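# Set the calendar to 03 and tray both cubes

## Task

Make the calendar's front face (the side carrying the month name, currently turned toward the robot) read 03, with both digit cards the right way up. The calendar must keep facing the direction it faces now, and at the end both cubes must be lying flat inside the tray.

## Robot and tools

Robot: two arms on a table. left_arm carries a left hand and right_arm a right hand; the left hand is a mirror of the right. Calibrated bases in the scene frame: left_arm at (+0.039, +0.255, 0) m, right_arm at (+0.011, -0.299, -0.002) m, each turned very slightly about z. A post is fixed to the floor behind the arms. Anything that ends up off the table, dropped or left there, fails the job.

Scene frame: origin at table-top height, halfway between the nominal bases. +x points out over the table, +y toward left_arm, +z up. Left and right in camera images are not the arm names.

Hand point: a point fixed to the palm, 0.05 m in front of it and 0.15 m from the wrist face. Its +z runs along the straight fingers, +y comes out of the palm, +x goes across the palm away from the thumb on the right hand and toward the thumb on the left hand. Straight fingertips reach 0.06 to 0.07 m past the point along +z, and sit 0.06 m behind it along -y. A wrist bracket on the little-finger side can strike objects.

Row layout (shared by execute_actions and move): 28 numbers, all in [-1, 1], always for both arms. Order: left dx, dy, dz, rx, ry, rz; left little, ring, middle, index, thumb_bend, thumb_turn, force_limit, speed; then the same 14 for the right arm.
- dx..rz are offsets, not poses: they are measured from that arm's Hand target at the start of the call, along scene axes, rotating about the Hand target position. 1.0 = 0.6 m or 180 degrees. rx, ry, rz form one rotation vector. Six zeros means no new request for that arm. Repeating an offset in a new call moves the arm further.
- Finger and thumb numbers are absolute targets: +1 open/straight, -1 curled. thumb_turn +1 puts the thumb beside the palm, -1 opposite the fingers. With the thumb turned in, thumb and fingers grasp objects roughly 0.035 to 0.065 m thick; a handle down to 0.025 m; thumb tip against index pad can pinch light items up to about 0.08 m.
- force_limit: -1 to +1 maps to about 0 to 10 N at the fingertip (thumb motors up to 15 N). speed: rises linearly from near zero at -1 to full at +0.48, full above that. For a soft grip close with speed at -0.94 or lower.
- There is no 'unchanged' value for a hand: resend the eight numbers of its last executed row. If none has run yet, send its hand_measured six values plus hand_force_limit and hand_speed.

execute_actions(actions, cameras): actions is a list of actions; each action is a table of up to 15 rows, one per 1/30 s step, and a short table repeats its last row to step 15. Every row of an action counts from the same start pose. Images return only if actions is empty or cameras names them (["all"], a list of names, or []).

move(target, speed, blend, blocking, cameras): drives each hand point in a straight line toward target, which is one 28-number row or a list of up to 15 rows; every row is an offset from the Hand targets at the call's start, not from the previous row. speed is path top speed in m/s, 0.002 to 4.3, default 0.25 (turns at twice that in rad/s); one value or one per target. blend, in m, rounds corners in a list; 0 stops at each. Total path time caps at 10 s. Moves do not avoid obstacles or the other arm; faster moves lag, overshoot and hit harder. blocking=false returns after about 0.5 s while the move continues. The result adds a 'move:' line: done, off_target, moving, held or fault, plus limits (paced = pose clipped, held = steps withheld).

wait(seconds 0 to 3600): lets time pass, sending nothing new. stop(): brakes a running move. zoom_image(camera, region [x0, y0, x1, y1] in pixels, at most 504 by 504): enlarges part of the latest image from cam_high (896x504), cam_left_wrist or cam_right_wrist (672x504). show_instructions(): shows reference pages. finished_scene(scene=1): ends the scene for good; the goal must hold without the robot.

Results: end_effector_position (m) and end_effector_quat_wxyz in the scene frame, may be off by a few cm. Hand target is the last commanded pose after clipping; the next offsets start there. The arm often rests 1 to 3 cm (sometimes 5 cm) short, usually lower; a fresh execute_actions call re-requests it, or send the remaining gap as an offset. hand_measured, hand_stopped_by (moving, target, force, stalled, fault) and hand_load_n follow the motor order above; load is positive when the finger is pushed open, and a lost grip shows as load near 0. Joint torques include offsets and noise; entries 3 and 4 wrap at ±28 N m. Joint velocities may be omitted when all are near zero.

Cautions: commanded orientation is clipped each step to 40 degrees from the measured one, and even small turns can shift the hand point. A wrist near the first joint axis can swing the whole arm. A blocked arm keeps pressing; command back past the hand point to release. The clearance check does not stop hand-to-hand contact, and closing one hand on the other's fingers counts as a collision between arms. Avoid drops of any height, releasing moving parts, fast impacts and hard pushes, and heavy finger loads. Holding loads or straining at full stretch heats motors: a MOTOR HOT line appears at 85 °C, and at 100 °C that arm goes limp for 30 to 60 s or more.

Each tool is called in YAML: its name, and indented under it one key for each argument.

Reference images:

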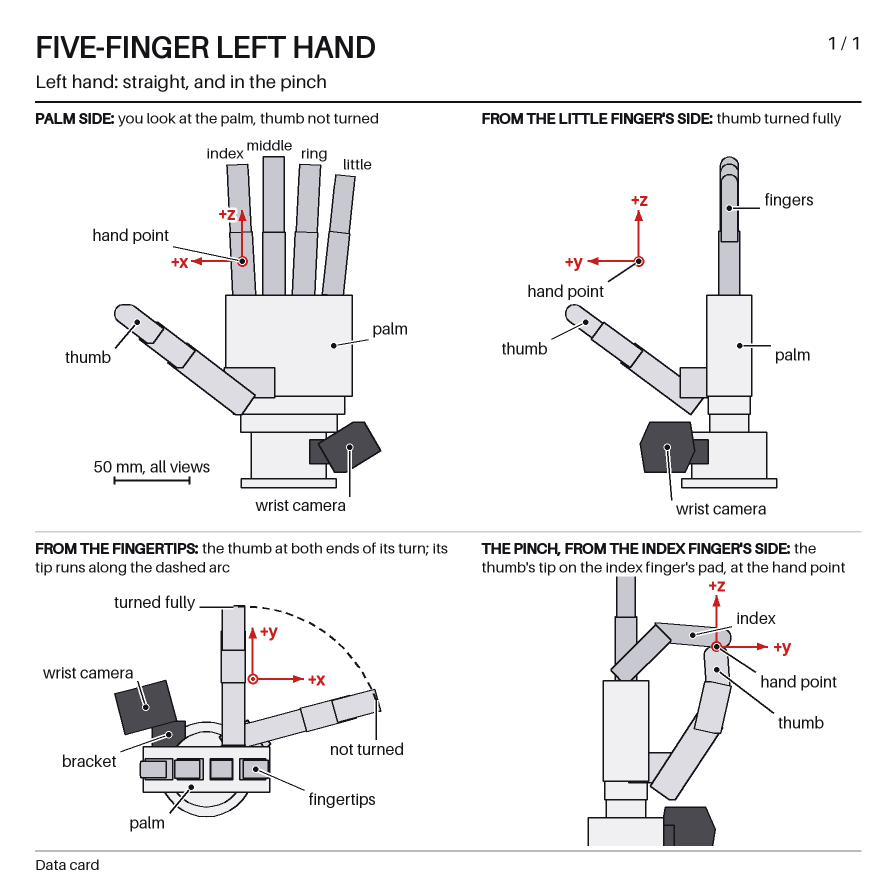

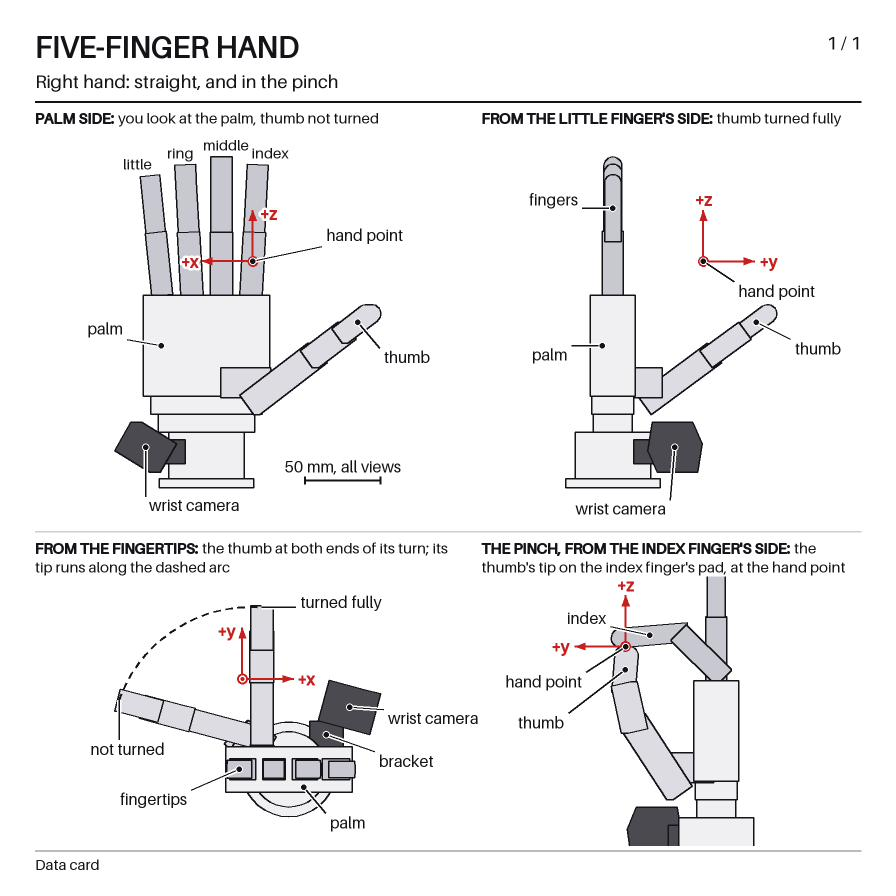

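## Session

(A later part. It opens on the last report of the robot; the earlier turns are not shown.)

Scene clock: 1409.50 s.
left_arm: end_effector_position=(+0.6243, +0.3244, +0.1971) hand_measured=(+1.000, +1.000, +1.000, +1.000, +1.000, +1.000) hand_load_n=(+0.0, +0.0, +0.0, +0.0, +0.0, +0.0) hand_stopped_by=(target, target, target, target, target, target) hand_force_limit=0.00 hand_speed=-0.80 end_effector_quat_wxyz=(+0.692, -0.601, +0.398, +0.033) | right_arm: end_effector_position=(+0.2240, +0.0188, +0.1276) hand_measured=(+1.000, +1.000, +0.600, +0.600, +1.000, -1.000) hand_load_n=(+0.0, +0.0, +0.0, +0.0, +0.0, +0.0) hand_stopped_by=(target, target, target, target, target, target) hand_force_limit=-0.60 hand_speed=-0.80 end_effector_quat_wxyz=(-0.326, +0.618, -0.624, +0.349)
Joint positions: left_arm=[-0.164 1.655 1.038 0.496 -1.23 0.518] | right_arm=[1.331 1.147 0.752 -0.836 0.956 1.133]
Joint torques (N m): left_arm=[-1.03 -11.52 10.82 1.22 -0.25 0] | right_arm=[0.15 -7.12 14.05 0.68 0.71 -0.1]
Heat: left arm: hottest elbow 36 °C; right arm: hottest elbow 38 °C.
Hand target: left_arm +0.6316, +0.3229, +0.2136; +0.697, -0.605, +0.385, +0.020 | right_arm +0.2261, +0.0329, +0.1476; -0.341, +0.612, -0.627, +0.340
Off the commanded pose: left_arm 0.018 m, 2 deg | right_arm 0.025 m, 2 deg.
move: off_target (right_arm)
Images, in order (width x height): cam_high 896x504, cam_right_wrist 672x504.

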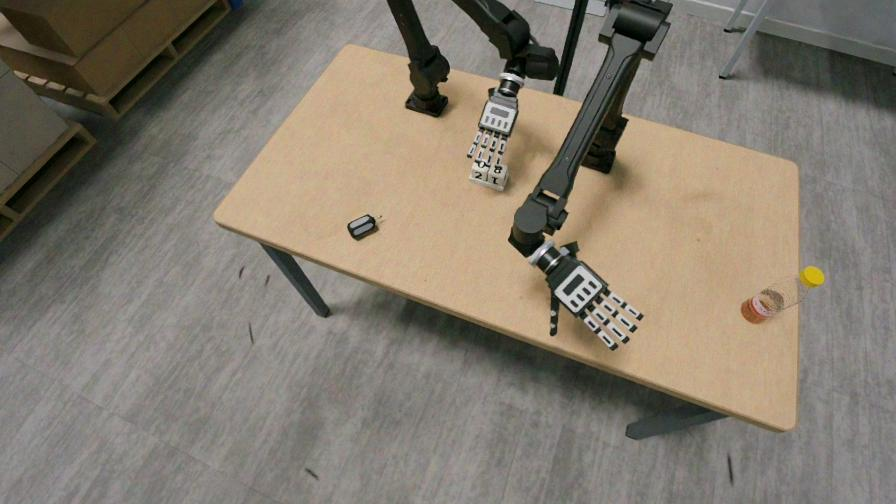

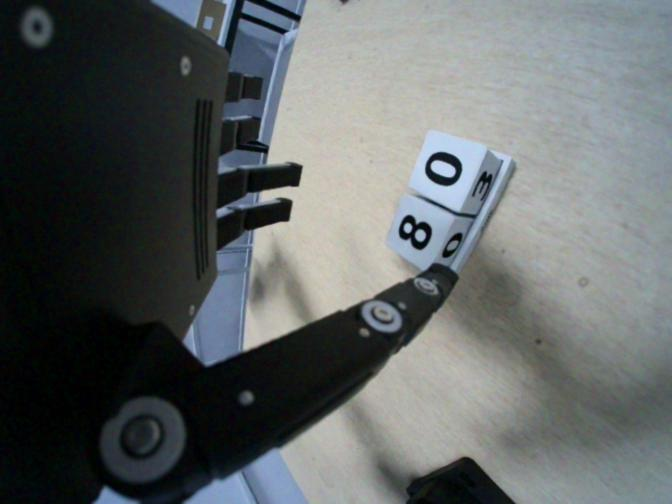

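move:
  target: [0,0,0,0,0,0,1,1,1,1,1,1,0,-0.8,-0.05,0.1,0.05,0,0,0,1,1,0.6,0.6,1,-1,-0.6,-0.8]
  speed: 0.15
  cameras: ["cam_right_wrist","cam_high"]

zoom_image:
  camera: "cam_right_wrist"
  region: [400, 40, 580, 220]

zoom_image:
  camera: "cam_high"
  region: [460, 150, 520, 200]

Scene clock: 1418.70 s.
left_arm: end_effector_position=(+0.6243, +0.3244, +0.1971) hand_measured=(+1.000, +1.000, +1.000, +1.000, +1.000, +1.000) hand_load_n=(+0.0, -0.5, +0.0, +0.0, +0.0, +0.0) hand_stopped_by=(target, target, target, target, target, target) hand_force_limit=0.00 hand_speed=-0.80 end_effector_quat_wxyz=(+0.692, -0.601, +0.398, +0.033) | right_arm: end_effector_position=(+0.1945, +0.0773, +0.1632) hand_measured=(+1.000, +1.000, +0.600, +0.600, +1.000, -1.000) hand_load_n=(+0.0, +0.0, +0.0, +0.0, +0.5, +0.0) hand_stopped_by=(target, target, target, target, target, target) hand_force_limit=-0.60 hand_speed=-0.80 end_effector_quat_wxyz=(-0.330, +0.620, -0.621, +0.348)
Joint positions: left_arm=[-0.164 1.655 1.038 0.496 -1.23 0.518] | right_arm=[1.455 1.279 0.964 -1.073 0.989 1.327]
Joint torques (N m): left_arm=[-1.03 -11.46 10.82 1.21 -0.25 0.01] | right_arm=[-0.03 -7.53 14.37 0.44 0.88 0.02]
Heat: left arm: hottest elbow 36 °C; right arm: hottest elbow 40 °C.
Hand target: left_arm +0.6316, +0.3229, +0.2136; +0.697, -0.605, +0.385, +0.020 | right_arm +0.1961, +0.0930, +0.1778; -0.341, +0.612, -0.627, +0.340
Off the commanded pose: left_arm 0.018 m, 2 deg | right_arm 0.021 m, 2 deg.
move: off_target (right_arm)
Images, in order (width x height): cam_high 896x504, cam_right_wrist 672x504.

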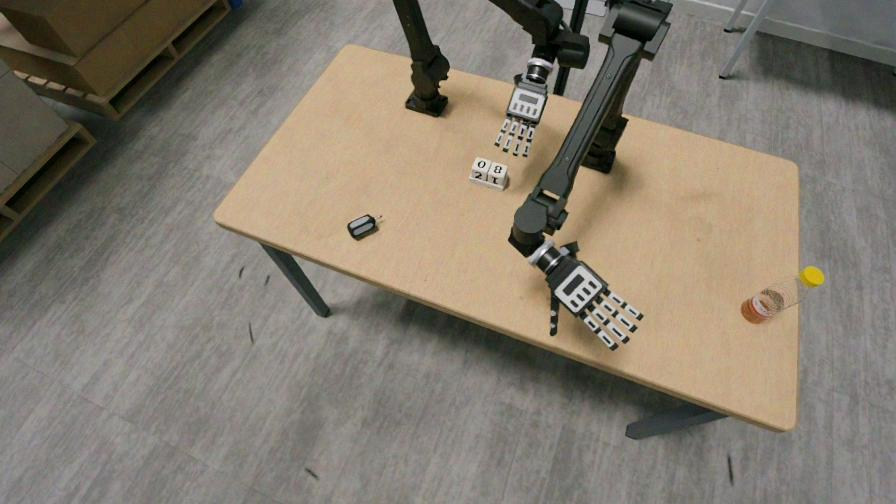

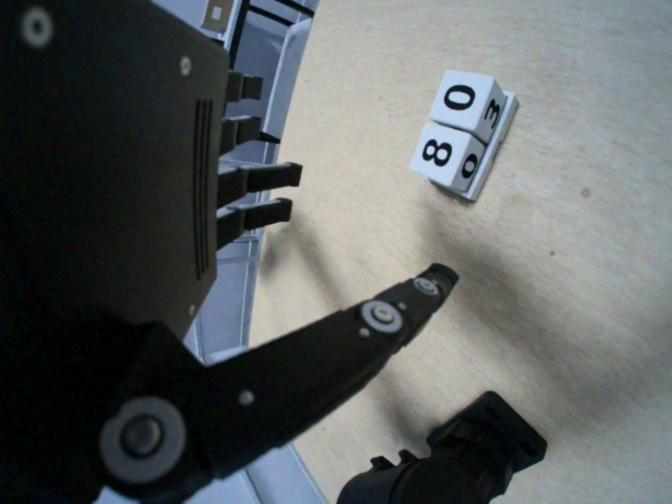

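Scaled by 2.800 from the camera's image (finer frame: 960x720).

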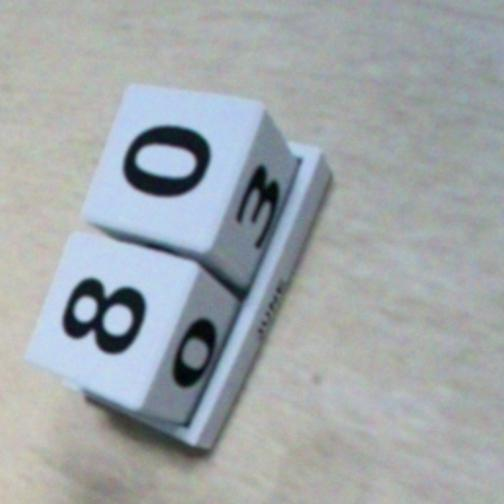

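Scaled by 8.400 from the camera's image (finer frame: 1280x720).

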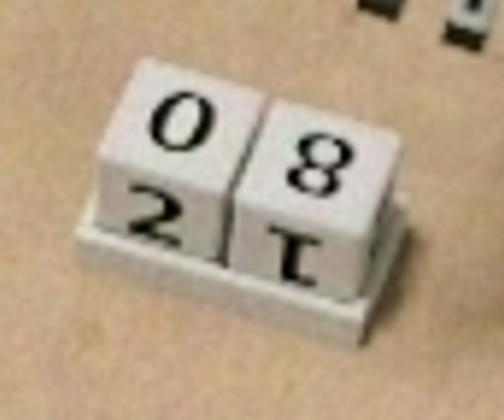

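zoom_image:
  camera: "cam_high"
  region: [467, 172, 513, 194]

zoom_image:
  camera: "cam_right_wrist"
  region: [400, 60, 530, 210]

Scaled by 10.957 from the camera's image (finer frame: 1280x720).

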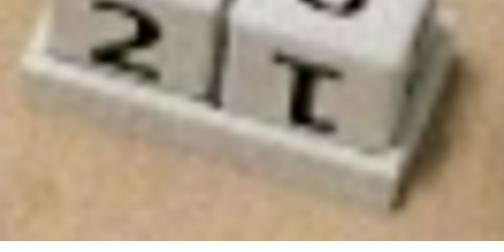

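Scaled by 3.360 from the camera's image (finer frame: 960x720).

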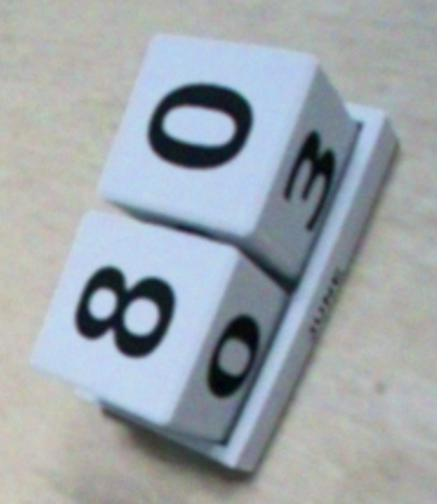

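move:
  target: [0,0,0,0,0,0,1,1,1,1,1,1,0,-0.8,-0.03,0.0,-0.12,0,0,0,1,1,0.6,0.6,1,-1,-0.6,-0.8]
  speed: 0.15
  cameras: ["cam_right_wrist","cam_high"]

zoom_image:
  camera: "cam_right_wrist"
  region: [380, 20, 580, 220]

Scene clock: 1447.80 s.
left_arm: end_effector_position=(+0.6243, +0.3244, +0.1971) hand_measured=(+1.000, +1.000, +1.000, +1.000, +1.000, +1.000) hand_load_n=(+0.0, +0.0, +0.0, +0.0, +0.0, +0.0) hand_stopped_by=(target, target, target, target, target, target) hand_force_limit=0.00 hand_speed=-0.80 end_effector_quat_wxyz=(+0.692, -0.601, +0.398, +0.033) | right_arm: end_effector_position=(+0.1791, +0.0870, +0.1051) hand_measured=(+1.000, +1.000, +0.600, +0.600, +1.000, -1.000) hand_load_n=(+0.0, +0.0, +0.0, +0.0, +0.0, +0.0) hand_stopped_by=(target, target, target, target, target, target) hand_force_limit=-0.60 hand_speed=-0.80 end_effector_quat_wxyz=(-0.334, +0.617, -0.624, +0.345)
Joint positions: left_arm=[-0.164 1.655 1.038 0.496 -1.23 0.518] | right_arm=[1.502 1.374 0.887 -0.964 0.997 1.416]
Joint torques (N m): left_arm=[-1.03 -11.52 10.82 1.22 -0.25 0.01] | right_arm=[0.21 -8.64 9.83 1.14 0.89 0.03]
Motor temperatures (°C): left_arm=[28 31 36 26 26 24] | right_arm=[24 31 44 25 28 24]
Heat: left arm: hottest elbow 36 °C; right arm: hottest elbow 44 °C.
Hand target: left_arm +0.6316, +0.3229, +0.2136; +0.697, -0.605, +0.385, +0.020 | right_arm +0.1780, +0.0929, +0.1058; -0.341, +0.612, -0.627, +0.340
Off the commanded pose: left_arm 0.018 m, 2 deg | right_arm 0.006 m, 1 deg.
move: done
Images, in order (width x height): cam_high 896x504, cam_right_wrist 672x504.

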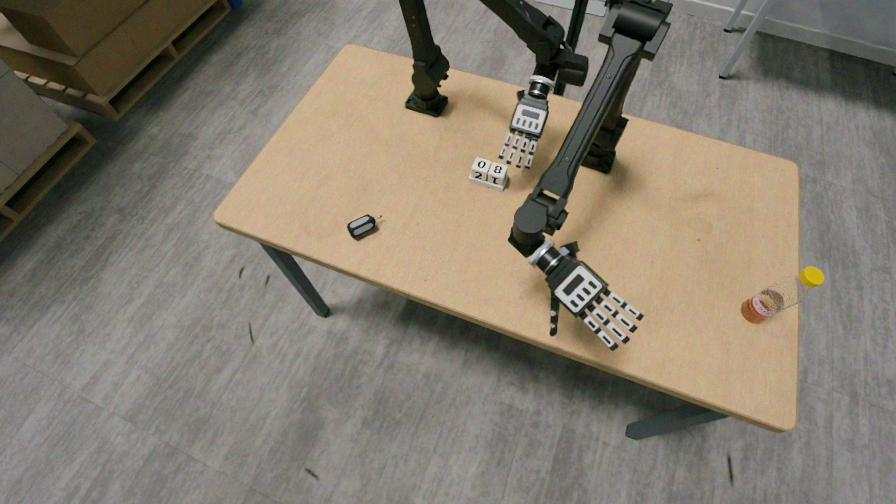

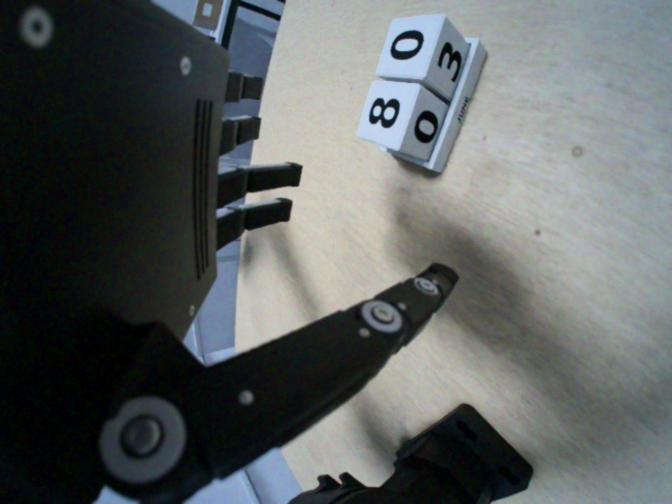

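Scaled by 2.520 from the camera's image (finer frame: 960x720).

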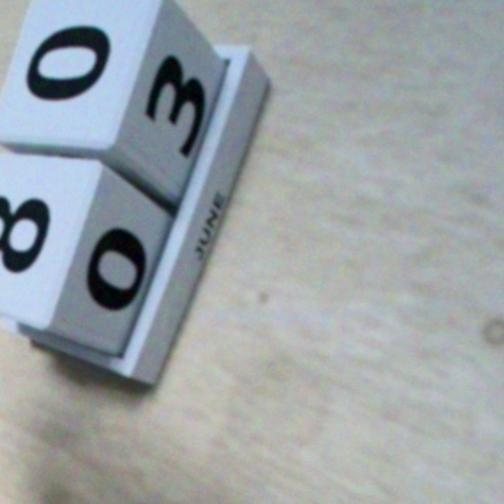

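zoom_image:
  camera: "cam_right_wrist"
  region: [350, 5, 500, 180]

Scaled by 2.880 from the camera's image (finer frame: 960x720).

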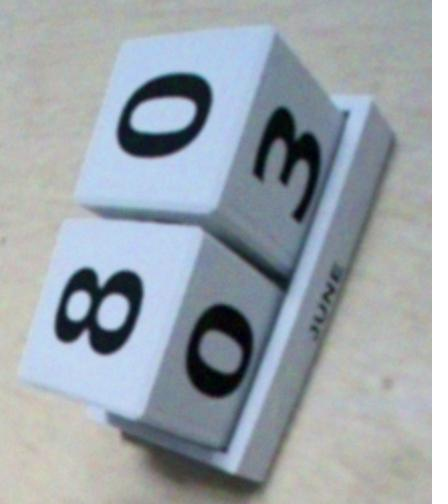

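finished_scene:

The scene is finished: the task was done.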